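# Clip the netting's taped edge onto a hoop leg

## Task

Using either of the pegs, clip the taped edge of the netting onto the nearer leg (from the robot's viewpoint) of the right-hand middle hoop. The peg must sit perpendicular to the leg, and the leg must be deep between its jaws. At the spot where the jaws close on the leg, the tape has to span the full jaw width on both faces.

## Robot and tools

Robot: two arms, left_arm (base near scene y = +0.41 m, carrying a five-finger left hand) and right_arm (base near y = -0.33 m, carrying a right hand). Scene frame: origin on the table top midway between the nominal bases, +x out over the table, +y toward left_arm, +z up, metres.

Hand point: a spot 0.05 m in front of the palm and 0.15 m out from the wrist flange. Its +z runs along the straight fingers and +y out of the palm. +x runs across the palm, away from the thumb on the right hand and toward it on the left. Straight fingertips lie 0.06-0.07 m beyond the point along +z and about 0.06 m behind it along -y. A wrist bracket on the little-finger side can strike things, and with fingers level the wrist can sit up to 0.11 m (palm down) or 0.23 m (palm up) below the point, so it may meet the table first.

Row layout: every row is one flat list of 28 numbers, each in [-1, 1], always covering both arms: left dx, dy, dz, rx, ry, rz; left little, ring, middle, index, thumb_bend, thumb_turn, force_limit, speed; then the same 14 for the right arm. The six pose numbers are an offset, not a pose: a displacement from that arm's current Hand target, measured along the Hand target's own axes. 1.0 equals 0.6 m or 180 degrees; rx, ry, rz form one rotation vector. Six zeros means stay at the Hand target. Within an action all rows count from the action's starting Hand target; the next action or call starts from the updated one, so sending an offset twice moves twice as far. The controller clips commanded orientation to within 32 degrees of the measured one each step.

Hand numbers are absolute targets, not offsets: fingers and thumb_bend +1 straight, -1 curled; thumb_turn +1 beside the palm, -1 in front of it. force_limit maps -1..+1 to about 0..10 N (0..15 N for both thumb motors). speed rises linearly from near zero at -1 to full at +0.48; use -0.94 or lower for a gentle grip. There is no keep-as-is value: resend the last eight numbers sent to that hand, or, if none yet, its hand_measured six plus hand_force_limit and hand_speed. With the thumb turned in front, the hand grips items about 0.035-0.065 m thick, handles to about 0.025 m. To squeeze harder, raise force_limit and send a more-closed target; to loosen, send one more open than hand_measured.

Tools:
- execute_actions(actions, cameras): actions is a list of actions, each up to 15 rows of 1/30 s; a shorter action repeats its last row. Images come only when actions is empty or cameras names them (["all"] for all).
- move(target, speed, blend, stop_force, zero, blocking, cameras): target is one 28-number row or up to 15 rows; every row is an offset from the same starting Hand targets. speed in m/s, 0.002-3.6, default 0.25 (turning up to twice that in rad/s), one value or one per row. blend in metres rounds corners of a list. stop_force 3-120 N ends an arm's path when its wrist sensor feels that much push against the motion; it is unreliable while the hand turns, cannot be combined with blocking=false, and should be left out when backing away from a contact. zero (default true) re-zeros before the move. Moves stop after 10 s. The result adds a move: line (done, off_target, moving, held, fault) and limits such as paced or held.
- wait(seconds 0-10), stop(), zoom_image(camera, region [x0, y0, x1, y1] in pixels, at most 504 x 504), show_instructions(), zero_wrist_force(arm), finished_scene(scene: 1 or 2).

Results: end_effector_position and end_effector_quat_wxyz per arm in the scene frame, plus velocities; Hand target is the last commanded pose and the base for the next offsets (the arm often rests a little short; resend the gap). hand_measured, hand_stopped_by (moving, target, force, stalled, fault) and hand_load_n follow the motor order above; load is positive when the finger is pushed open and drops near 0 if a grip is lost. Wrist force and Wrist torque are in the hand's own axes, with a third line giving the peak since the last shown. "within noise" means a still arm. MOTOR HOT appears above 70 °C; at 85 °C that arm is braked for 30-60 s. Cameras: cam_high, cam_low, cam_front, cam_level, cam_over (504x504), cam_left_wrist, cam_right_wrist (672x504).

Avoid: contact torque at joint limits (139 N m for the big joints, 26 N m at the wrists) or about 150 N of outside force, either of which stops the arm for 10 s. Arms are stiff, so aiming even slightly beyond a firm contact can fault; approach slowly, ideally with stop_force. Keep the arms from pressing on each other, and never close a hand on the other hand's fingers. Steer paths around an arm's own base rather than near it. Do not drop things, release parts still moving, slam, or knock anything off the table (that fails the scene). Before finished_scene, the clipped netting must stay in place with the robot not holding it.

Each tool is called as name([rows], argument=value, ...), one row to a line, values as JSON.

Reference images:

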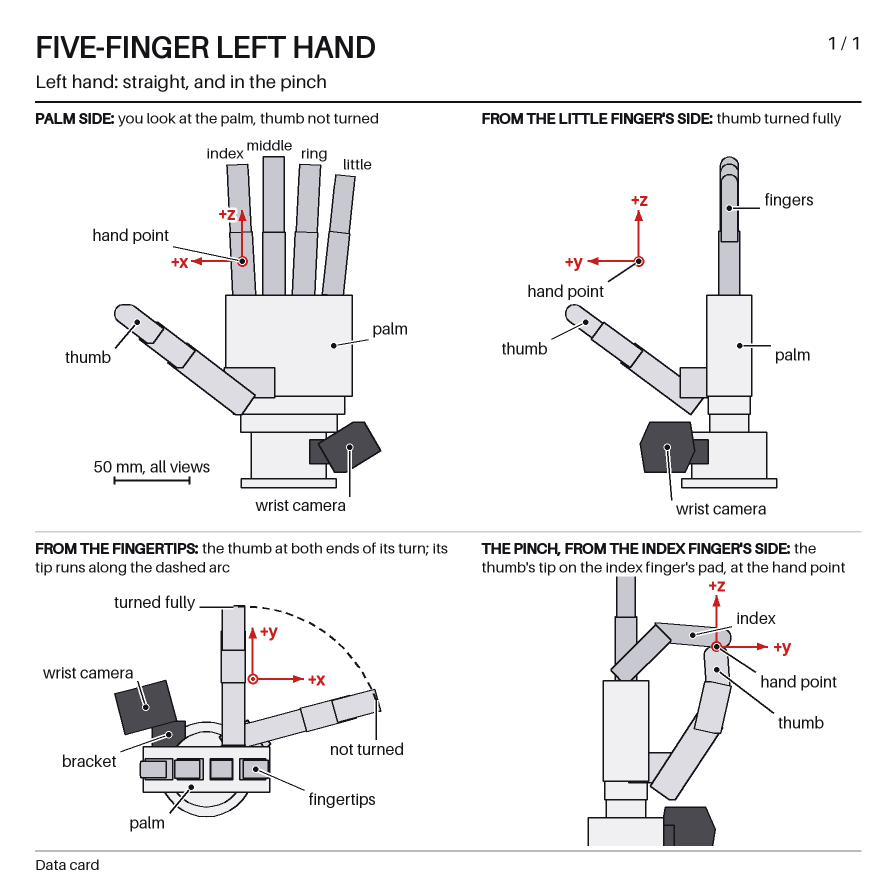

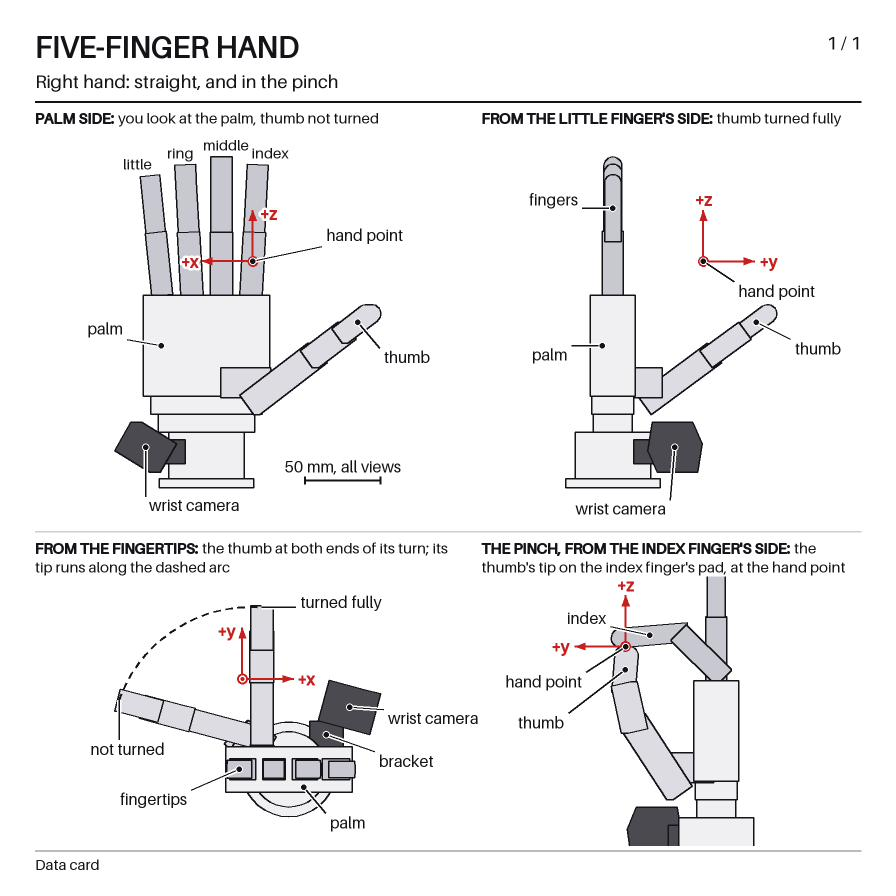

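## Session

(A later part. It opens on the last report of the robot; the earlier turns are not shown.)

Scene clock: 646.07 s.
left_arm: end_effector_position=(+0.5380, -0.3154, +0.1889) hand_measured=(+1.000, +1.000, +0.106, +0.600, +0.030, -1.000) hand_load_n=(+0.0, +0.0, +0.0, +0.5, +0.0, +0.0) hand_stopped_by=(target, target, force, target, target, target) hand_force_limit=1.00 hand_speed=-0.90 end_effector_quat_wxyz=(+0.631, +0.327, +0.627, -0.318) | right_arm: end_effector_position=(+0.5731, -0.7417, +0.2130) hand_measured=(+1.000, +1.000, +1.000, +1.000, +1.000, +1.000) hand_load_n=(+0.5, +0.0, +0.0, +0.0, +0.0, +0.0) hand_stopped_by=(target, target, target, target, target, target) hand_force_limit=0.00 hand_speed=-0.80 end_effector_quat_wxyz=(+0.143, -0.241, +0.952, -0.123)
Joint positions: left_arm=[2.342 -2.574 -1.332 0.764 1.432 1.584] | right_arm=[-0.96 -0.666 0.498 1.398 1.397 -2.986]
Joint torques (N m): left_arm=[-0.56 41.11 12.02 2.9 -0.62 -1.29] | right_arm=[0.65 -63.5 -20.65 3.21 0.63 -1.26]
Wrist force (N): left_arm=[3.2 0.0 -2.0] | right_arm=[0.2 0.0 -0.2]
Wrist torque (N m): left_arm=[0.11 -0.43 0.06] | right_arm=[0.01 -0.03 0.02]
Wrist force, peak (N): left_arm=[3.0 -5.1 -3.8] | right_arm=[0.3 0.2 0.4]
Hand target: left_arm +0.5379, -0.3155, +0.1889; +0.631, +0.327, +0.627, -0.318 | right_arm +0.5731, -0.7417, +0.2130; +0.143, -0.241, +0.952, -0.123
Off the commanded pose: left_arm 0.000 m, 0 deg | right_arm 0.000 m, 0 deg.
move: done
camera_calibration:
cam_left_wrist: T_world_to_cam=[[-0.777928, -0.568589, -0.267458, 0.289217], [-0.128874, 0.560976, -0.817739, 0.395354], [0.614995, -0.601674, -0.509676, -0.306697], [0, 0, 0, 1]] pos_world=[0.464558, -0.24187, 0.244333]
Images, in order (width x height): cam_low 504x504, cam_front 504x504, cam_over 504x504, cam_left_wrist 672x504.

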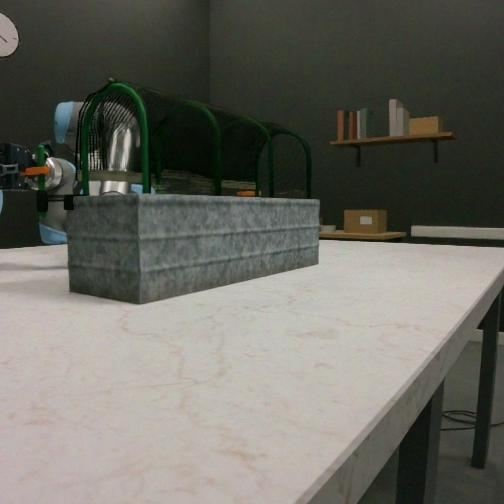

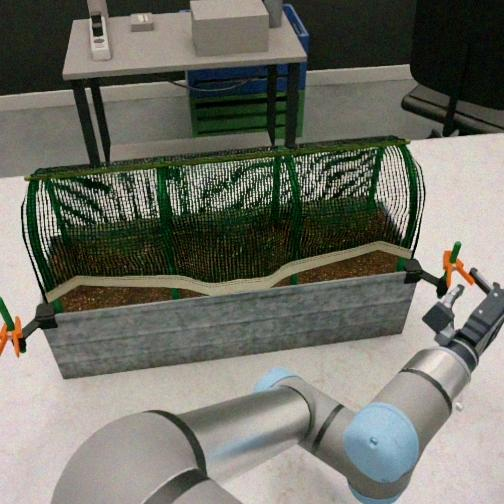

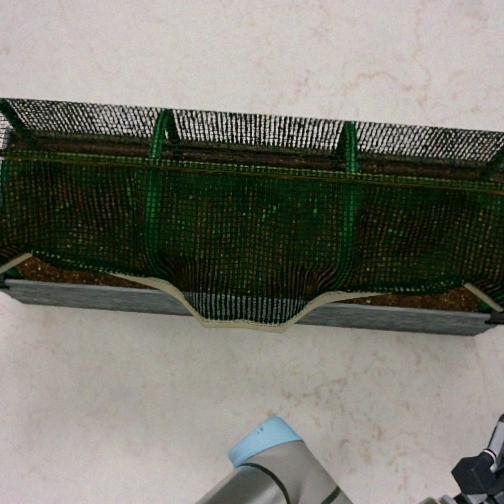

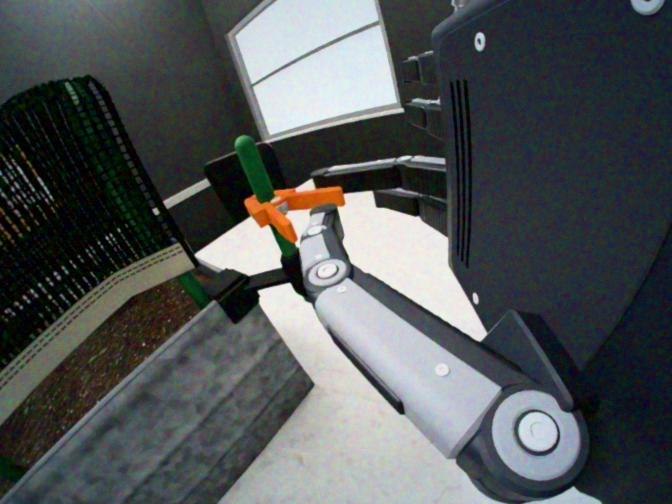

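move([
  [0,-0.0512,-0.0282,0,0,0,1,1,0.4,0.6,0.03,-1,0.5,-0.4,0,0,0,0,0,0,1,1,1,1,1,1,0.0,-0.8],
  [0,-0.0367,-0.0545,0,0,0,1,1,0.4,0.6,0.4,-1,0.5,-0.4,0,0,0,0,0,0,1,1,1,1,1,1,0.0,-0.8],
  [0,0.0247,-0.0208,0,0,0,1,1,0.4,0.6,0.4,-1,0.5,-0.4,0,0,0,0,0,0,1,1,1,1,1,1,0.0,-0.8],
  [0,0.0062,0.0128,0,0,0,1,1,0.4,0.6,0.4,-1,0.5,-0.4,0,0,0,0,0,0,1,1,1,1,1,1,0.0,-0.8],
], speed=0.05, cameras=["cam_front","cam_left_wrist","cam_low"])

zoom_image(camera="cam_left_wrist", region=[210, 130, 370, 290])

zoom_image(camera="cam_front", region=[430, 240, 500, 310])

zoom_image(camera="cam_low", region=[0, 140, 60, 200])

Scene clock: 677.00 s.
left_arm: end_effector_position=(+0.5454, -0.3194, +0.1890) hand_measured=(+1.000, +1.000, +0.400, +0.600, +0.400, -1.000) hand_load_n=(+0.0, +0.0, +0.0, +0.0, +1.5, +0.0) hand_stopped_by=(target, target, target, target, target, target) hand_force_limit=0.50 hand_speed=-0.40 end_effector_quat_wxyz=(+0.631, +0.327, +0.627, -0.318) | right_arm: end_effector_position=(+0.5731, -0.7417, +0.2130) hand_measured=(+1.000, +1.000, +1.000, +1.000, +1.000, +1.000) hand_load_n=(+0.0, +0.0, +0.0, +0.0, +0.0, +0.0) hand_stopped_by=(target, target, target, target, target, target) hand_force_limit=0.00 hand_speed=-0.80 end_effector_quat_wxyz=(+0.143, -0.241, +0.952, -0.123)
Joint positions: left_arm=[2.346 -2.587 -1.302 0.747 1.428 1.584] | right_arm=[-0.96 -0.666 0.498 1.398 1.397 -2.986]
Joint torques (N m): left_arm=[-7.59 40.39 26.02 -1.71 2.01 0.02] | right_arm=[0.26 -63.99 -21.15 3.12 0.48 -1.22]
Wrist force (N): left_arm=[3.0 0.5 -3.2] | right_arm=[0.2 0.1 -0.3]
Wrist torque (N m): left_arm=[0.04 -0.43 0.04] | right_arm=[0.04 -0.02 0.02]
Wrist force, peak (N): left_arm=[3.1 0.7 -3.6] | right_arm=[0.5 0.0 0.2]
Hand target: left_arm +0.5455, -0.3195, +0.1890; +0.631, +0.327, +0.627, -0.318 | right_arm +0.5731, -0.7417, +0.2130; +0.143, -0.241, +0.952, -0.123
Off the commanded pose: left_arm 0.000 m, 0 deg | right_arm 0.000 m, 0 deg.
move: done
camera_calibration:
cam_left_wrist: T_world_to_cam=[[-0.777981, -0.568479, -0.267538, 0.292849], [-0.128734, 0.561018, -0.817732, 0.398507], [0.614957, -0.601739, -0.509644, -0.313722], [0, 0, 0, 1]] pos_world=[0.472059, -0.24587, 0.244333]
Images, in order (width x height): cam_low 504x504, cam_front 504x504, cam_left_wrist 672x504.

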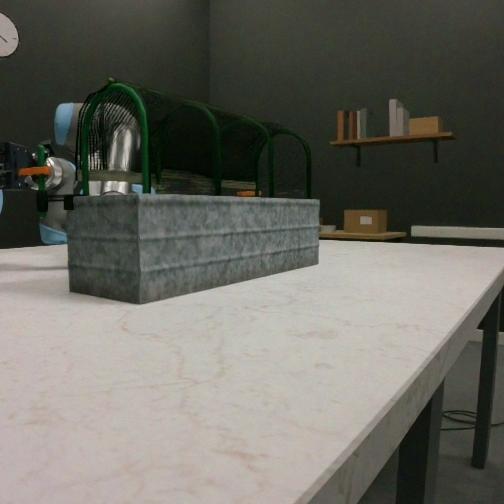

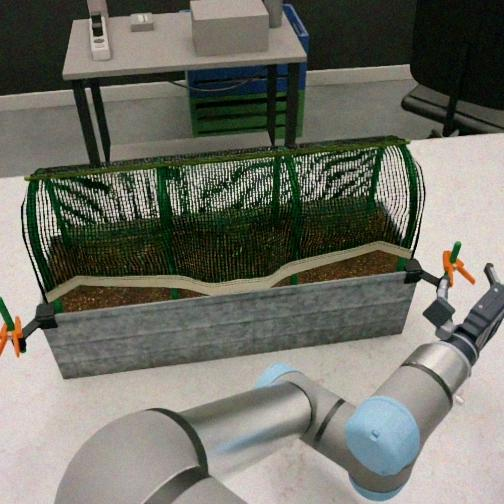

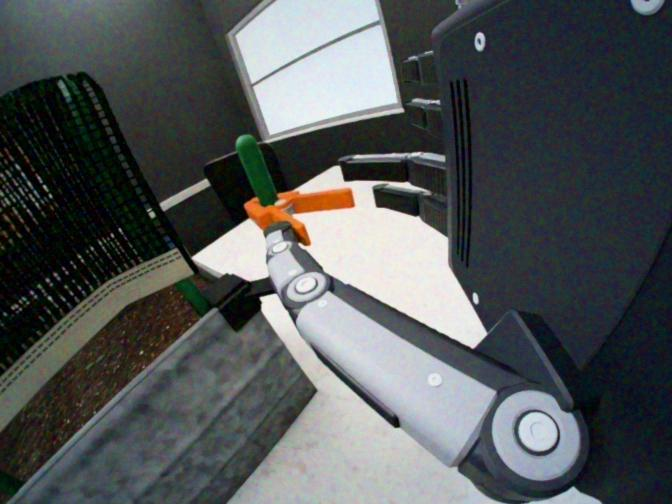

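Scaled by 3.150 from the camera's 672x504 image, which has a finer 960x720 frame.

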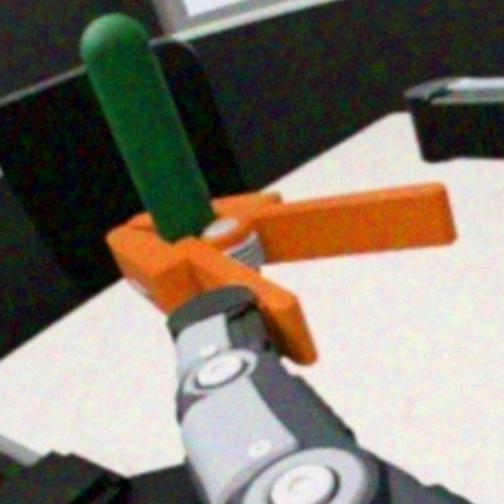

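Scaled by 7.200.

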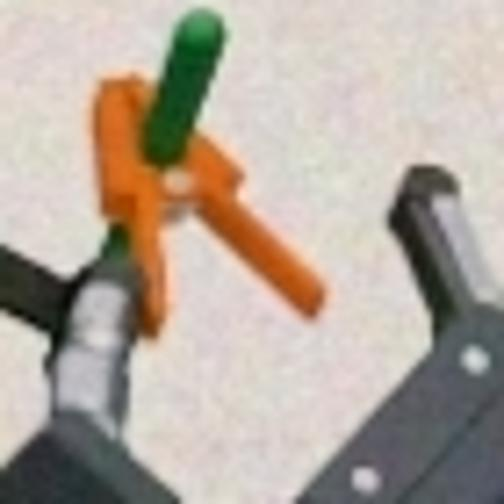

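Scaled by 8.400.

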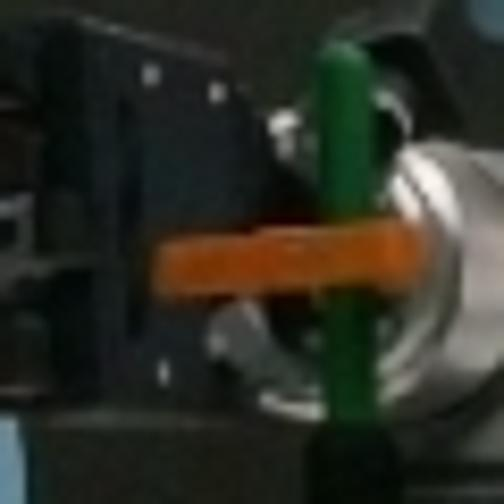

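move(target=[0,-0.005,0.0088,0,0,0,1,1,0.4,0.6,0.4,-1,0.5,-0.4,0,0,0,0,0,0,1,1,1,1,1,1,0.0,-0.8], speed=0.03)

move(target=[0,0,0,0,0,0,1,1,0.0,0.6,0.4,-1,0.4,-0.9,0,0,0,0,0,0,1,1,1,1,1,1,0.0,-0.8], cameras=["cam_front","cam_left_wrist","cam_low"])

zoom_image(camera="cam_left_wrist", region=[210, 130, 370, 290])

zoom_image(camera="cam_front", region=[430, 240, 500, 310])

zoom_image(camera="cam_low", region=[0, 140, 60, 200])

Scene clock: 684.57 s.
left_arm: end_effector_position=(+0.5461, -0.3255, +0.1889) hand_measured=(+1.000, +1.000, +0.400, +0.600, +0.400, -1.000) hand_load_n=(+0.0, +0.0, +0.0, +0.0, +1.5, +0.0) hand_stopped_by=(target, target, target, target, target, target) hand_force_limit=0.50 hand_speed=-0.40 end_effector_quat_wxyz=(+0.631, +0.327, +0.627, -0.318) | right_arm: end_effector_position=(+0.5731, -0.7417, +0.2130) hand_measured=(+1.000, +1.000, +1.000, +1.000, +1.000, +1.000) hand_load_n=(+0.0, +0.0, +0.0, +0.0, +0.0, +0.0) hand_stopped_by=(target, target, target, target, target, target) hand_force_limit=0.00 hand_speed=-0.80 end_effector_quat_wxyz=(+0.143, -0.241, +0.952, -0.123)
Joint positions: left_arm=[2.34 -2.598 -1.279 0.734 1.433 1.584] | right_arm=[-0.96 -0.666 0.498 1.398 1.397 -2.986]
Joint torques (N m): left_arm=[-6.66 41.98 24.52 -1.44 2.16 -1.2] | right_arm=[0.67 -64.33 -22.11 3.19 0.65 -1.41]
Wrist force (N): left_arm=[3.2 0.3 -3.6] | right_arm=[0.4 0.2 0.0]
Wrist torque (N m): left_arm=[0.03 -0.46 0.04] | right_arm=[0.03 -0.06 0.03]
Wrist force, peak (N): left_arm=[3.2 0.8 -3.9] | right_arm=[0.4 0.1 -0.4]
Hand target: left_arm +0.5461, -0.3256, +0.1889; +0.631, +0.327, +0.627, -0.318 | right_arm +0.5731, -0.7417, +0.2130; +0.143, -0.241, +0.952, -0.123
Off the commanded pose: left_arm 0.000 m, 0 deg | right_arm 0.000 m, 0 deg.
move: done

Scene clock: 686.23 s.
left_arm: end_effector_position=(+0.5461, -0.3256, +0.1889) hand_measured=(+1.000, +1.000, +0.012, +0.600, +0.402, -1.000) hand_load_n=(+0.0, +0.0, +7.5, +0.0, +9.0, +1.0) hand_stopped_by=(target, target, force, target, target, target) hand_force_limit=0.40 hand_speed=-0.90 end_effector_quat_wxyz=(+0.631, +0.327, +0.627, -0.318) | right_arm: end_effector_position=(+0.5731, -0.7417, +0.2130) hand_measured=(+1.000, +1.000, +1.000, +1.000, +1.000, +1.000) hand_load_n=(-0.5, +0.0, +0.0, +0.0, +0.0, +0.0) hand_stopped_by=(target, target, target, target, target, target) hand_force_limit=0.00 hand_speed=-0.80 end_effector_quat_wxyz=(+0.143, -0.241, +0.952, -0.123)
Joint positions: left_arm=[2.34 -2.598 -1.279 0.734 1.433 1.584] | right_arm=[-0.96 -0.666 0.498 1.398 1.397 -2.986]
Joint torques (N m): left_arm=[-0.8 40.76 24.36 -1.57 2.03 -1.24] | right_arm=[0.44 -64.04 -21.71 3.15 0.54 -1.4]
Wrist force (N): left_arm=[2.7 -3.0 -2.4] | right_arm=[0.3 0.1 0.0]
Wrist torque (N m): left_arm=[0.02 -0.42 0.10] | right_arm=[0.02 -0.05 0.02]
Wrist force, peak (N): left_arm=[3.3 0.3 -4.0] | right_arm=[0.3 0.3 -0.2]
Hand target: left_arm +0.5461, -0.3256, +0.1889; +0.631, +0.327, +0.627, -0.318 | right_arm +0.5731, -0.7417, +0.2130; +0.143, -0.241, +0.952, -0.123
Off the commanded pose: left_arm 0.000 m, 0 deg | right_arm 0.000 m, 0 deg.
move: done
camera_calibration:
cam_left_wrist: T_world_to_cam=[[-0.777981, -0.568479, -0.267538, 0.289791], [-0.128734, 0.561018, -0.817732, 0.402062], [0.614957, -0.601739, -0.509644, -0.317822], [0, 0, 0, 1]] pos_world=[0.472659, -0.25207, 0.244333]
Images, in order (width x height): cam_low 504x504, cam_front 504x504, cam_left_wrist 672x504.

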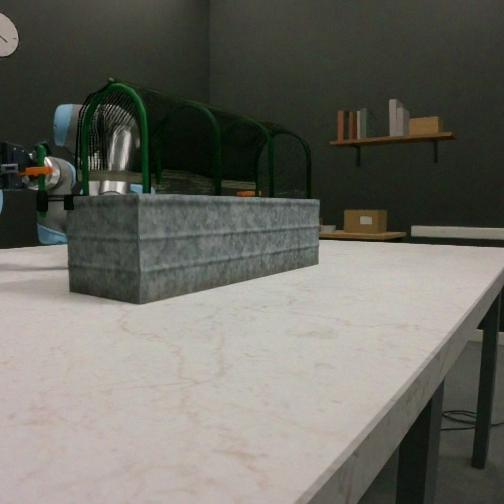

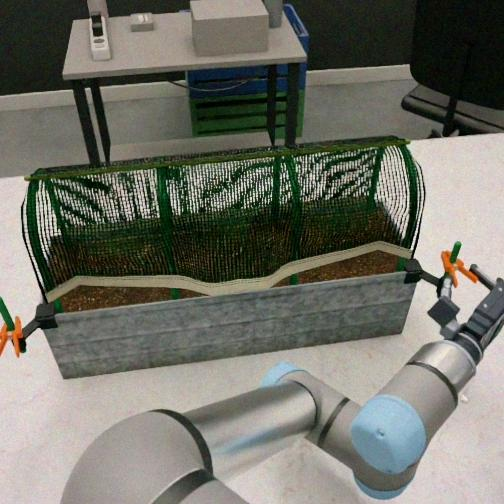

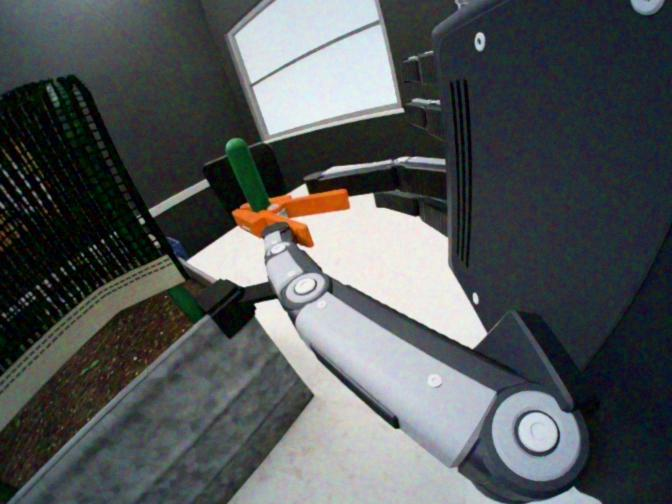

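Scaled by 3.150 from the camera's 672x504 image, which has a finer 960x720 frame.

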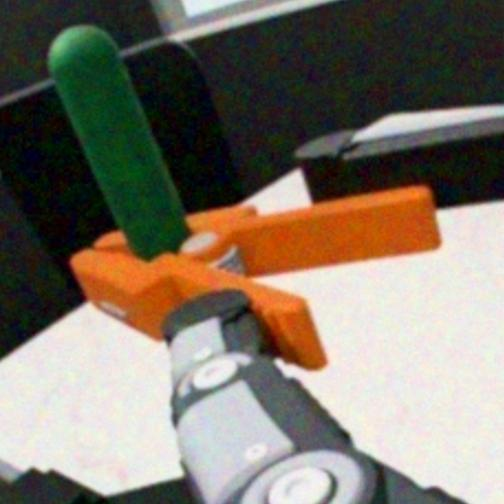

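Scaled by 7.200.

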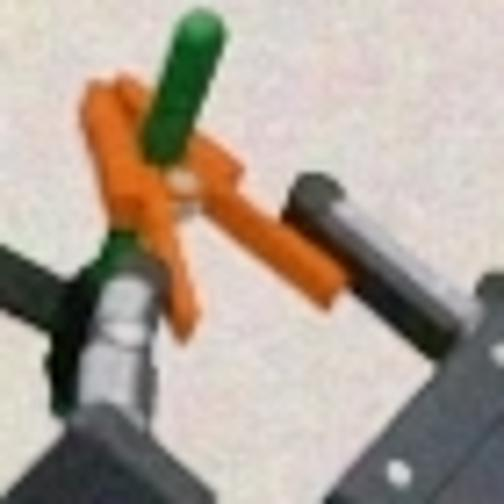

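Scaled by 8.400.

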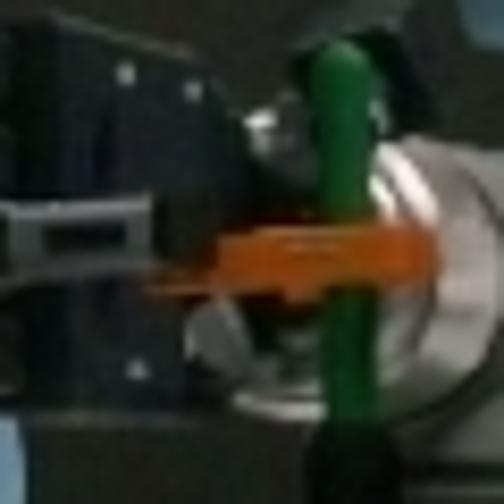

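move(target=[0,0,0,0,0,0,1,1,-0.2,0.6,0.4,-1,1.0,-0.9,0,0,0,0,0,0,1,1,1,1,1,1,0.0,-0.8])

move(target=[0,0,0,0,0,0,1,1,-0.2,0.6,0.28,-1,1.0,-0.9,0,0,0,0,0,0,1,1,1,1,1,1,0.0,-0.8], cameras=["cam_front","cam_left_wrist","cam_low"])

zoom_image(camera="cam_left_wrist", region=[210, 130, 370, 290])

zoom_image(camera="cam_front", region=[430, 240, 500, 310])

zoom_image(camera="cam_low", region=[0, 140, 60, 200])

Scene clock: 690.57 s.
left_arm: end_effector_position=(+0.5461, -0.3256, +0.1889) hand_measured=(+1.000, +1.000, -0.004, +0.600, +0.402, -1.000) hand_load_n=(+0.0, +0.0, +10.5, +0.0, +11.0, +1.0) hand_stopped_by=(target, target, force, target, target, target) hand_force_limit=1.00 hand_speed=-0.90 end_effector_quat_wxyz=(+0.631, +0.327, +0.627, -0.318) | right_arm: end_effector_position=(+0.5731, -0.7417, +0.2130) hand_measured=(+1.000, +1.000, +1.000, +1.000, +1.000, +1.000) hand_load_n=(+0.0, +0.0, +0.0, +0.0, +0.0, +0.0) hand_stopped_by=(target, target, target, target, target, target) hand_force_limit=0.00 hand_speed=-0.80 end_effector_quat_wxyz=(+0.143, -0.241, +0.952, -0.123)
Joint positions: left_arm=[2.34 -2.598 -1.279 0.734 1.433 1.584] | right_arm=[-0.96 -0.666 0.498 1.398 1.397 -2.986]
Joint torques (N m): left_arm=[9.63 41.08 21.98 -0.05 1.63 -0.82] | right_arm=[-0.36 -64.69 -22.58 3.09 0.52 -1.51]
Wrist force (N): left_arm=[3.0 -4.1 -1.9] | right_arm=[0.0 0.3 0.1]
Wrist torque (N m): left_arm=[0.01 -0.45 0.15] | right_arm=[0.04 -0.01 0.01]
Wrist force, peak (N): left_arm=[3.0 -4.9 -1.7] | right_arm=[0.6 0.1 0.1]
Hand target: left_arm +0.5461, -0.3256, +0.1889; +0.631, +0.327, +0.627, -0.318 | right_arm +0.5731, -0.7417, +0.2130; +0.143, -0.241, +0.952, -0.123
Off the commanded pose: left_arm 0.000 m, 0 deg | right_arm 0.000 m, 0 deg.
move: done

Scene clock: 691.17 s.
left_arm: end_effector_position=(+0.5461, -0.3256, +0.1889) hand_measured=(+1.000, +1.000, -0.002, +0.600, +0.358, -1.000) hand_load_n=(+0.0, +0.0, +13.0, +0.0, +15.0, +2.0) hand_stopped_by=(target, target, force, target, force, target) hand_force_limit=1.00 hand_speed=-0.90 end_effector_quat_wxyz=(+0.631, +0.327, +0.627, -0.318) | right_arm: end_effector_position=(+0.5731, -0.7417, +0.2130) hand_measured=(+1.000, +1.000, +1.000, +1.000, +1.000, +1.000) hand_load_n=(+0.0, +0.0, +0.0, +0.0, +0.0, +0.0) hand_stopped_by=(target, target, target, target, target, target) hand_force_limit=0.00 hand_speed=-0.80 end_effector_quat_wxyz=(+0.143, -0.241, +0.952, -0.123)
Joint positions: left_arm=[2.34 -2.598 -1.279 0.734 1.433 1.584] | right_arm=[-0.96 -0.666 0.498 1.398 1.397 -2.986]
Joint torques (N m): left_arm=[9.59 40.53 21.21 0.06 1.59 -0.84] | right_arm=[0.16 -64.09 -21.53 3.21 0.66 -1.38]
Wrist force (N): left_arm=[2.8 -3.8 0.2] | right_arm=[0.1 0.1 -0.1]
Wrist torque (N m): left_arm=[0.15 -0.41 0.12] | right_arm=[0.02 -0.01 0.00]
Wrist force, peak (N): left_arm=[2.9 -4.3 -2.0] | right_arm=[0.5 0.0 -0.1]
Hand target: left_arm +0.5461, -0.3256, +0.1889; +0.631, +0.327, +0.627, -0.318 | right_arm +0.5731, -0.7417, +0.2130; +0.143, -0.241, +0.952, -0.123
Off the commanded pose: left_arm 0.000 m, 0 deg | right_arm 0.000 m, 0 deg.
move: done
camera_calibration:
cam_left_wrist: T_world_to_cam=[[-0.777963, -0.568556, -0.267428, 0.289871], [-0.128839, 0.560942, -0.817768, 0.402058], [0.614958, -0.601738, -0.509644, -0.317824], [0, 0, 0, 1]] pos_world=[0.472758, -0.25197, 0.244333]
Images, in order (width x height): cam_low 504x504, cam_front 504x504, cam_left_wrist 672x504.

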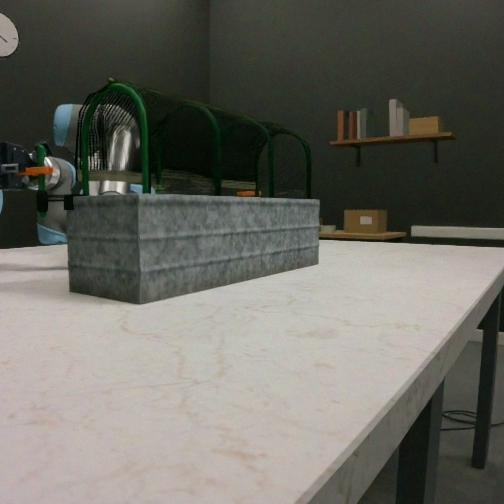

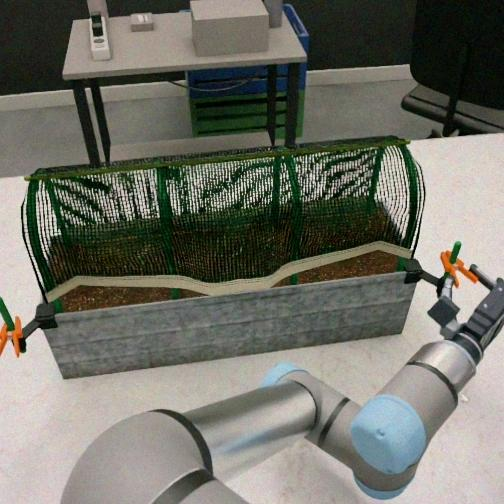

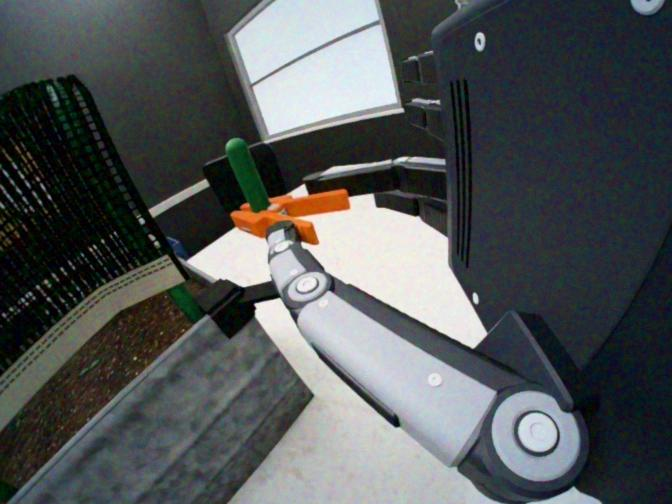

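Scaled by 3.150 from the camera's 672x504 image, which has a finer 960x720 frame.

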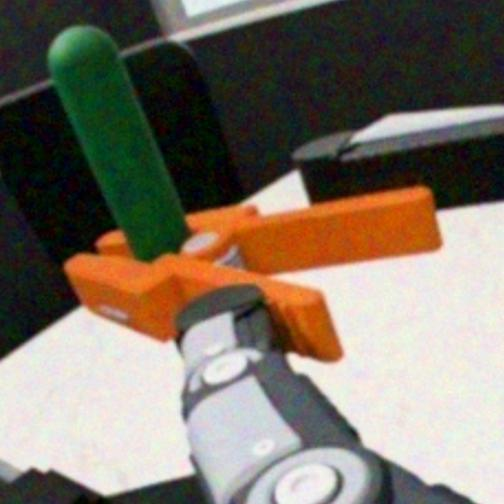

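Scaled by 7.200.

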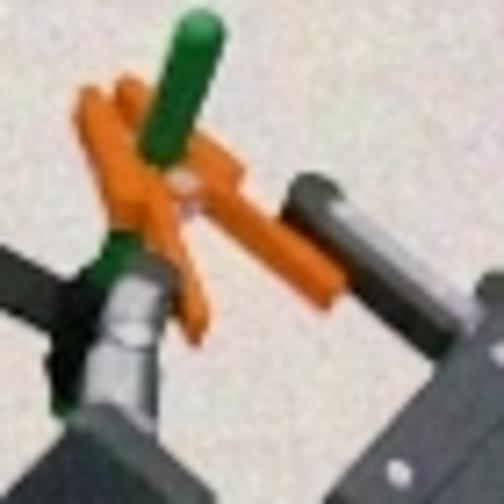

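Scaled by 8.400.

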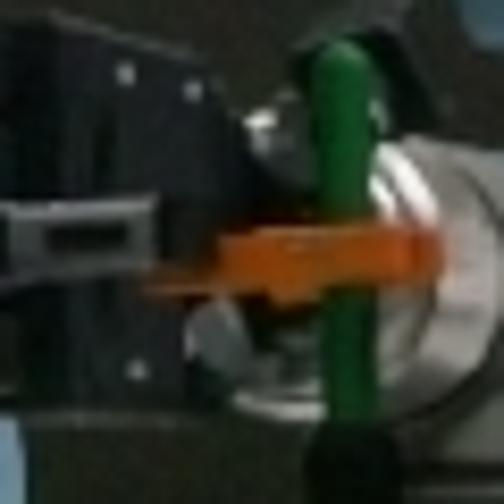

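move([
  [0,0,0,0,0,0,1,1,0.2,0.6,0.46,-1,0.5,-0.4,0,0,0,0,0,0,1,1,1,1,1,1,0.0,-0.8],
  [0,-0.0055,-0.004,0,0,0,1,1,0.2,0.6,0.4,-1,0.5,-0.4,0,0,0,0,0,0,1,1,1,1,1,1,0.0,-0.8],
], speed=0.03)

move(target=[0,0,0,0,0,0,1,1,-0.2,0.6,0.4,-1,1.0,-0.9,0,0,0,0,0,0,1,1,1,1,1,1,0.0,-0.8])

move(target=[0,0,0,0,0,0,1,1,-0.2,0.6,0.28,-1,1.0,-0.9,0,0,0,0,0,0,1,1,1,1,1,1,0.0,-0.8], cameras=["cam_front","cam_left_wrist","cam_low"])

zoom_image(camera="cam_left_wrist", region=[210, 130, 370, 290])

zoom_image(camera="cam_front", region=[430, 240, 500, 310])

Scene clock: 721.60 s.
left_arm: end_effector_position=(+0.5420, -0.3255, +0.1889) hand_measured=(+1.000, +1.000, +0.200, +0.600, +0.400, -1.000) hand_load_n=(+0.0, +0.0, +0.5, +0.0, +1.0, +0.0) hand_stopped_by=(target, target, target, target, target, target) hand_force_limit=0.50 hand_speed=-0.40 end_effector_quat_wxyz=(+0.631, +0.327, +0.627, -0.318) | right_arm: end_effector_position=(+0.5731, -0.7417, +0.2130) hand_measured=(+1.000, +1.000, +1.000, +1.000, +1.000, +1.000) hand_load_n=(+0.0, +0.0, +0.0, +0.0, +0.0, -0.5) hand_stopped_by=(target, target, target, target, target, target) hand_force_limit=0.00 hand_speed=-0.80 end_effector_quat_wxyz=(+0.143, -0.241, +0.952, -0.123)
Joint positions: left_arm=[2.336 -2.594 -1.288 0.739 1.438 1.584] | right_arm=[-0.96 -0.666 0.498 1.398 1.397 -2.986]
Joint torques (N m): left_arm=[-8.02 62.3 6.15 4.19 2.29 -0.75] | right_arm=[0.55 -64.13 -22.37 3.24 0.5 -1.5]
Wrist force (N): left_arm=[3.3 0.7 -2.3] | right_arm=[0.0 0.1 -0.2]
Wrist torque (N m): left_arm=[0.09 -0.45 0.04] | right_arm=[0.02 0.00 0.01]
Wrist force, peak (N): left_arm=[2.9 -4.3 -0.3] | right_arm=[0.3 0.3 -0.3]
Hand target: left_arm +0.5420, -0.3255, +0.1889; +0.631, +0.327, +0.627, -0.318 | right_arm +0.5731, -0.7417, +0.2130; +0.143, -0.241, +0.952, -0.123
Off the commanded pose: left_arm 0.000 m, 0 deg | right_arm 0.000 m, 0 deg.
move: done

Scene clock: 722.53 s.
left_arm: end_effector_position=(+0.5420, -0.3256, +0.1889) hand_measured=(+1.000, +1.000, +0.018, +0.600, +0.402, -1.000) hand_load_n=(+0.0, +0.0, +10.0, +0.0, +11.0, +1.0) hand_stopped_by=(target, target, force, target, target, target) hand_force_limit=1.00 hand_speed=-0.90 end_effector_quat_wxyz=(+0.631, +0.327, +0.627, -0.318) | right_arm: end_effector_position=(+0.5731, -0.7417, +0.2130) hand_measured=(+1.000, +1.000, +1.000, +1.000, +1.000, +1.000) hand_load_n=(+0.0, +0.0, +0.0, +0.0, +0.0, +0.0) hand_stopped_by=(target, target, target, target, target, target) hand_force_limit=0.00 hand_speed=-0.80 end_effector_quat_wxyz=(+0.143, -0.241, +0.952, -0.123)
Joint positions: left_arm=[2.336 -2.594 -1.288 0.739 1.438 1.584] | right_arm=[-0.96 -0.666 0.498 1.398 1.397 -2.986]
Joint torques (N m): left_arm=[-1.62 60.37 6.57 3.99 1.92 -0.96] | right_arm=[0.37 -64.24 -21.53 3.09 0.56 -1.56]
Wrist force (N): left_arm=[2.7 -3.1 0.0] | right_arm=[0.2 0.0 -0.1]
Wrist torque (N m): left_arm=[0.10 -0.37 0.10] | right_arm=[0.02 -0.03 0.02]
Wrist force, peak (N): left_arm=[3.0 -3.4 0.1] | right_arm=[0.5 -0.2 -0.1]
Hand target: left_arm +0.5420, -0.3255, +0.1889; +0.631, +0.327, +0.627, -0.318 | right_arm +0.5731, -0.7417, +0.2130; +0.143, -0.241, +0.952, -0.123
Off the commanded pose: left_arm 0.000 m, 0 deg | right_arm 0.000 m, 0 deg.
move: done

Scene clock: 723.17 s.
left_arm: end_effector_position=(+0.5420, -0.3256, +0.1889) hand_measured=(+1.000, +1.000, +0.018, +0.600, +0.352, -1.000) hand_load_n=(+0.0, +0.0, +11.5, +0.0, +15.0, +2.0) hand_stopped_by=(target, target, force, target, force, target) hand_force_limit=1.00 hand_speed=-0.90 end_effector_quat_wxyz=(+0.631, +0.327, +0.627, -0.318) | right_arm: end_effector_position=(+0.5731, -0.7417, +0.2130) hand_measured=(+1.000, +1.000, +1.000, +1.000, +1.000, +1.000) hand_load_n=(+0.0, +0.0, +0.0, +0.0, +0.0, +0.0) hand_stopped_by=(target, target, target, target, target, target) hand_force_limit=0.00 hand_speed=-0.80 end_effector_quat_wxyz=(+0.143, -0.241, +0.952, -0.123)
Joint positions: left_arm=[2.336 -2.594 -1.288 0.739 1.438 1.584] | right_arm=[-0.96 -0.666 0.498 1.398 1.397 -2.986]
Joint torques (N m): left_arm=[5.82 60.28 6.44 4.1 1.87 -1.03] | right_arm=[0.75 -64.62 -21.36 3.23 0.64 -1.43]
Wrist force (N): left_arm=[2.6 -1.2 2.4] | right_arm=[0.2 0.1 0.1]
Wrist torque (N m): left_arm=[0.17 -0.33 0.06] | right_arm=[0.01 -0.03 0.02]
Wrist force, peak (N): left_arm=[2.9 -3.0 -0.1] | right_arm=[0.5 0.2 0.1]
Hand target: left_arm +0.5420, -0.3255, +0.1889; +0.631, +0.327, +0.627, -0.318 | right_arm +0.5731, -0.7417, +0.2130; +0.143, -0.241, +0.952, -0.123
Off the commanded pose: left_arm 0.000 m, 0 deg | right_arm 0.000 m, 0 deg.
move: done
camera_calibration:
cam_left_wrist: T_world_to_cam=[[-0.777981, -0.568479, -0.267538, 0.286736], [-0.128734, 0.561018, -0.817732, 0.401491], [0.614957, -0.601739, -0.509644, -0.315302], [0, 0, 0, 1]] pos_world=[0.468659, -0.25197, 0.244333]
Images, in order (width x height): cam_low 504x504, cam_front 504x504, cam_left_wrist 672x504.

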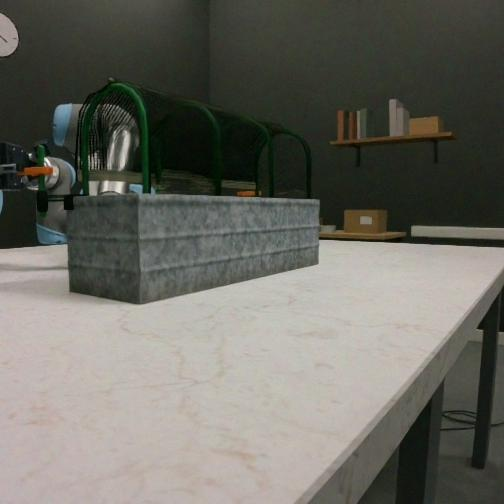

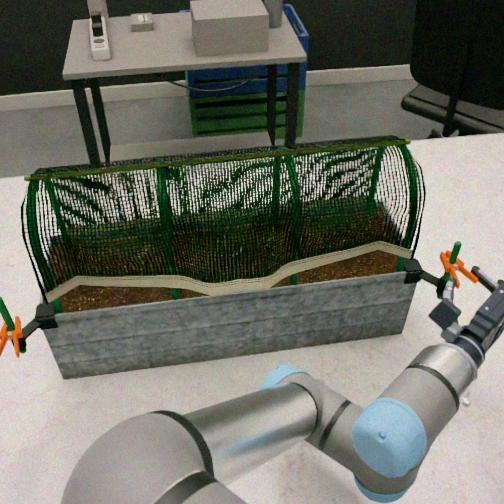

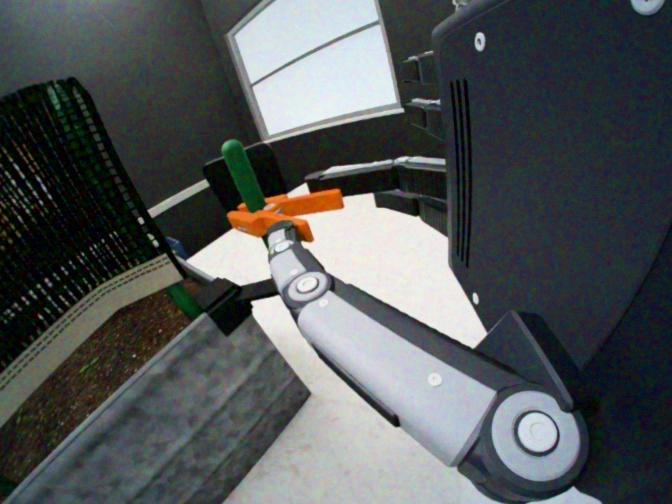

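Scaled by 3.150 from the camera's 672x504 image, which has a finer 960x720 frame.

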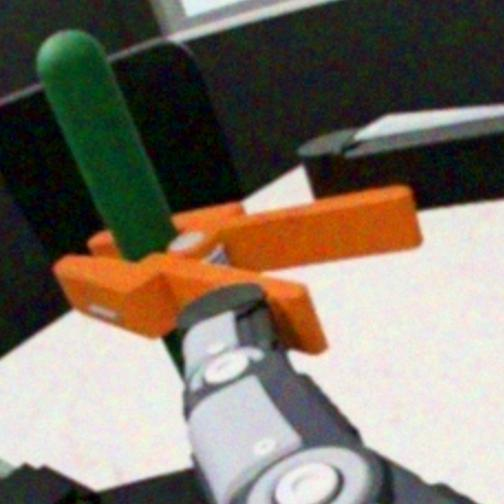

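Scaled by 7.200.

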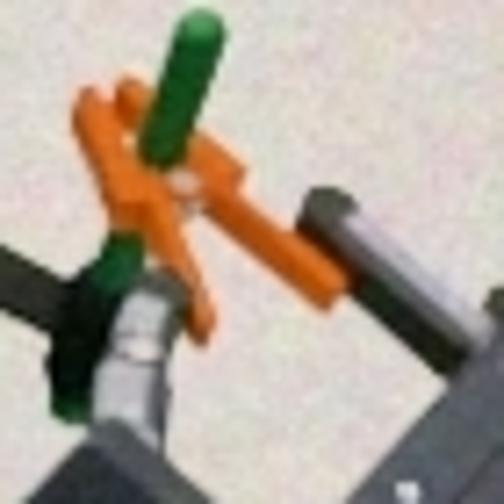

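zoom_image(camera="cam_front", region=[436, 244, 466, 274])

zoom_image(camera="cam_left_wrist", region=[215, 180, 285, 250])

Scaled by 16.800.

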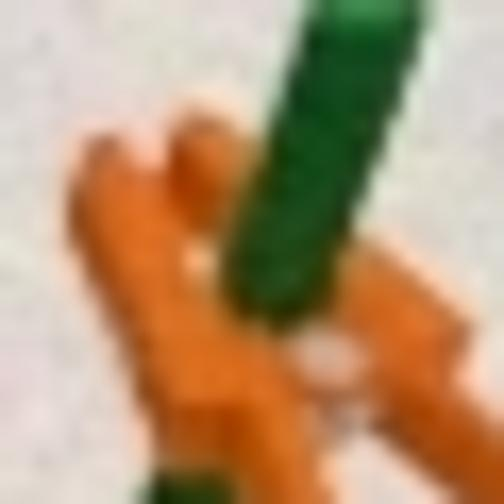

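Scaled by 7.200 from the camera's 672x504 image, which has a finer 960x720 frame.

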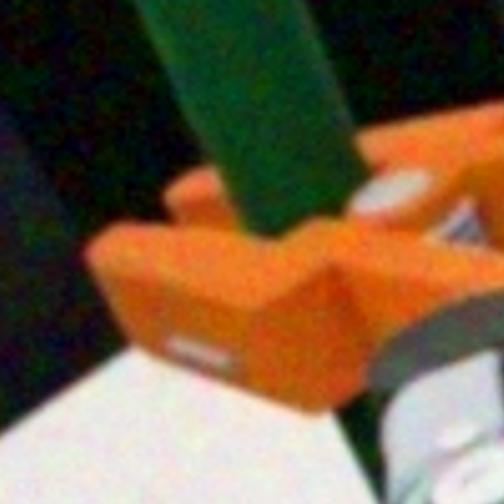

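move([
  [0,0,0,0,0,0,1,1,0.2,0.6,0.46,-1,0.5,-0.4,0,0,0,0,0,0,1,1,1,1,1,1,0.0,-0.8],
  [0,-0.0057,-0.0035,0,0,0,1,1,0.2,0.6,0.38,-1,0.5,-0.4,0,0,0,0,0,0,1,1,1,1,1,1,0.0,-0.8],
], speed=0.03)

move(target=[0,0,0,0,0,0,1,1,-0.2,0.6,0.38,-1,1.0,-0.9,0,0,0,0,0,0,1,1,1,1,1,1,0.0,-0.8])

move(target=[0,0,0,0,0,0,1,1,-0.2,0.6,0.22,-1,1.0,-0.9,0,0,0,0,0,0,1,1,1,1,1,1,0.0,-0.8], cameras=["cam_front","cam_left_wrist"])

zoom_image(camera="cam_left_wrist", region=[210, 130, 370, 290])

zoom_image(camera="cam_front", region=[430, 240, 500, 310])

zoom_image(camera="cam_front", region=[436, 244, 466, 274])

Scene clock: 821.87 s.
left_arm: end_effector_position=(+0.5380, -0.3258, +0.1888) hand_measured=(+1.000, +1.000, +0.200, +0.600, +0.380, -1.000) hand_load_n=(+0.0, +0.0, +0.0, +0.0, +1.0, +0.0) hand_stopped_by=(target, target, target, target, target, target) hand_force_limit=0.50 hand_speed=-0.40 end_effector_quat_wxyz=(+0.631, +0.327, +0.627, -0.318) | right_arm: end_effector_position=(+0.5731, -0.7417, +0.2130) hand_measured=(+1.000, +1.000, +1.000, +1.000, +1.000, +1.000) hand_load_n=(+0.0, +0.0, +0.0, +0.0, +0.0, +0.0) hand_stopped_by=(target, target, target, target, target, target) hand_force_limit=0.00 hand_speed=-0.80 end_effector_quat_wxyz=(+0.143, -0.241, +0.952, -0.123)
Joint positions: left_arm=[2.331 -2.59 -1.296 0.744 1.443 1.584] | right_arm=[-0.96 -0.666 0.498 1.398 1.397 -2.986]
Joint torques (N m): left_arm=[-7.7 60.57 6.64 4.13 2.28 -1.18] | right_arm=[0.5 -64.05 -22.2 3.17 0.7 -1.57]
Wrist force (N): left_arm=[3.2 0.5 -2.0] | right_arm=[0.3 0.3 0.0]
Wrist torque (N m): left_arm=[0.09 -0.44 0.04] | right_arm=[0.04 -0.05 0.03]
Wrist force, peak (N): left_arm=[3.3 1.8 -1.9] | right_arm=[0.3 0.3 -0.3]
Hand target: left_arm +0.5380, -0.3258, +0.1888; +0.631, +0.327, +0.627, -0.318 | right_arm +0.5731, -0.7417, +0.2130; +0.143, -0.241, +0.952, -0.123
Off the commanded pose: left_arm 0.000 m, 0 deg | right_arm 0.000 m, 0 deg.
move: done

Scene clock: 822.67 s.
left_arm: end_effector_position=(+0.5380, -0.3259, +0.1888) hand_measured=(+1.000, +1.000, +0.056, +0.600, +0.382, -1.000) hand_load_n=(+0.0, +0.0, +10.0, +0.0, +10.0, +1.0) hand_stopped_by=(target, target, force, target, target, target) hand_force_limit=1.00 hand_speed=-0.90 end_effector_quat_wxyz=(+0.631, +0.327, +0.627, -0.318) | right_arm: end_effector_position=(+0.5731, -0.7417, +0.2130) hand_measured=(+1.000, +1.000, +1.000, +1.000, +1.000, +1.000) hand_load_n=(+0.0, +0.0, +0.0, +0.0, -0.5, -0.5) hand_stopped_by=(target, target, target, target, target, target) hand_force_limit=0.00 hand_speed=-0.80 end_effector_quat_wxyz=(+0.143, -0.241, +0.952, -0.123)
Joint positions: left_arm=[2.331 -2.59 -1.296 0.744 1.443 1.584] | right_arm=[-0.96 -0.666 0.498 1.398 1.397 -2.986]
Joint torques (N m): left_arm=[1.11 61.28 5.95 4.11 2.12 -1.13] | right_arm=[0.18 -64.92 -21.78 3.19 0.59 -1.5]
Wrist force (N): left_arm=[2.7 -3.6 -0.5] | right_arm=[0.2 0.1 0.1]
Wrist torque (N m): left_arm=[0.11 -0.38 0.11] | right_arm=[0.02 -0.03 0.02]
Wrist force, peak (N): left_arm=[2.9 -4.1 0.1] | right_arm=[0.5 0.3 0.2]
Hand target: left_arm +0.5380, -0.3258, +0.1888; +0.631, +0.327, +0.627, -0.318 | right_arm +0.5731, -0.7417, +0.2130; +0.143, -0.241, +0.952, -0.123
Off the commanded pose: left_arm 0.000 m, 0 deg | right_arm 0.000 m, 0 deg.
move: done

Scene clock: 823.53 s.
left_arm: end_effector_position=(+0.5380, -0.3258, +0.1888) hand_measured=(+1.000, +1.000, +0.056, +0.600, +0.300, -1.000) hand_load_n=(+0.0, +0.0, +12.0, +0.0, +14.5, +2.5) hand_stopped_by=(target, target, force, target, force, target) hand_force_limit=1.00 hand_speed=-0.90 end_effector_quat_wxyz=(+0.631, +0.327, +0.627, -0.318) | right_arm: end_effector_position=(+0.5731, -0.7417, +0.2130) hand_measured=(+1.000, +1.000, +1.000, +1.000, +1.000, +1.000) hand_load_n=(+0.0, +0.0, +0.0, +0.0, +0.0, +0.0) hand_stopped_by=(target, target, target, target, target, target) hand_force_limit=0.00 hand_speed=-0.80 end_effector_quat_wxyz=(+0.143, -0.241, +0.952, -0.123)
Joint positions: left_arm=[2.331 -2.59 -1.296 0.744 1.443 1.584] | right_arm=[-0.96 -0.666 0.498 1.398 1.397 -2.986]
Joint torques (N m): left_arm=[7.91 61.06 5.84 4.17 1.81 -1.27] | right_arm=[-0.3 -64.56 -22.65 3.2 0.69 -1.5]
Wrist force (N): left_arm=[2.8 -0.2 2.9] | right_arm=[0.3 -0.2 0.1]
Wrist torque (N m): left_arm=[0.28 -0.35 0.05] | right_arm=[-0.03 -0.06 0.02]
Wrist force, peak (N): left_arm=[2.8 -3.8 -0.4] | right_arm=[0.5 0.0 0.3]
Hand target: left_arm +0.5380, -0.3258, +0.1888; +0.631, +0.327, +0.627, -0.318 | right_arm +0.5731, -0.7417, +0.2130; +0.143, -0.241, +0.952, -0.123
Off the commanded pose: left_arm 0.000 m, 0 deg | right_arm 0.000 m, 0 deg.
move: done
camera_calibration:
cam_left_wrist: T_world_to_cam=[[-0.777974, -0.568512, -0.267491, 0.283404], [-0.128779, 0.560986, -0.817747, 0.401079], [0.614958, -0.601739, -0.509644, -0.313074], [0, 0, 0, 1]] pos_world=[0.464658, -0.25227, 0.244233]
Images, in order (width x height): cam_front 504x504, cam_left_wrist 672x504.

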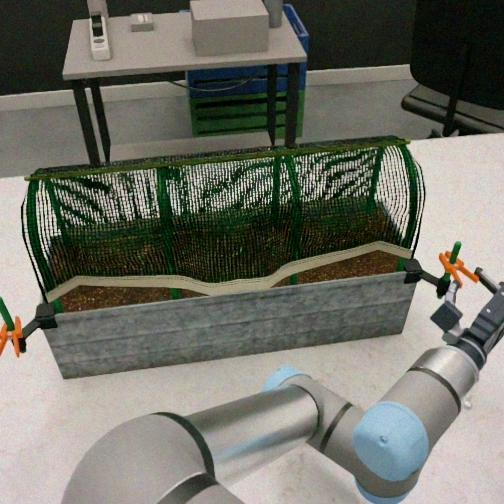

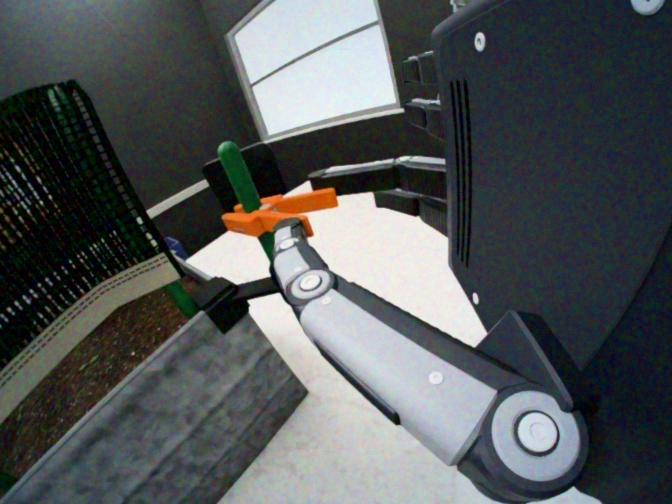

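Scaled by 3.150 from the camera's 672x504 image, which has a finer 960x720 frame.

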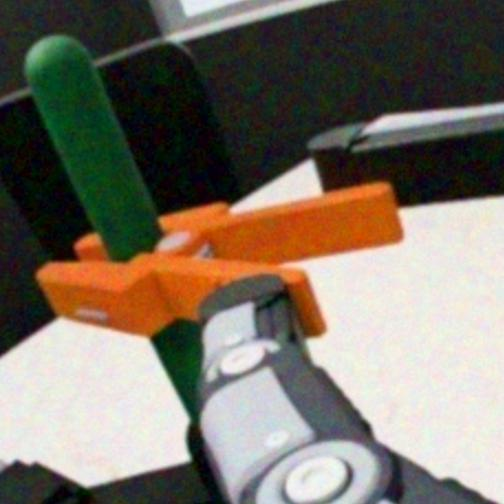

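Scaled by 7.200.

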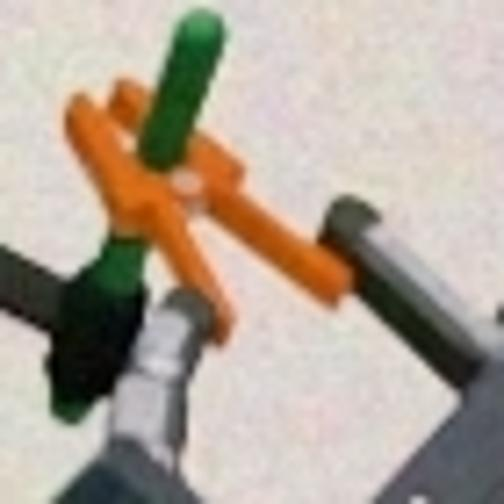

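Scaled by 16.800.

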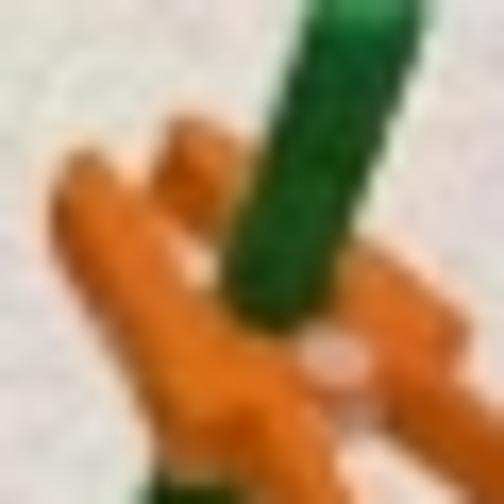

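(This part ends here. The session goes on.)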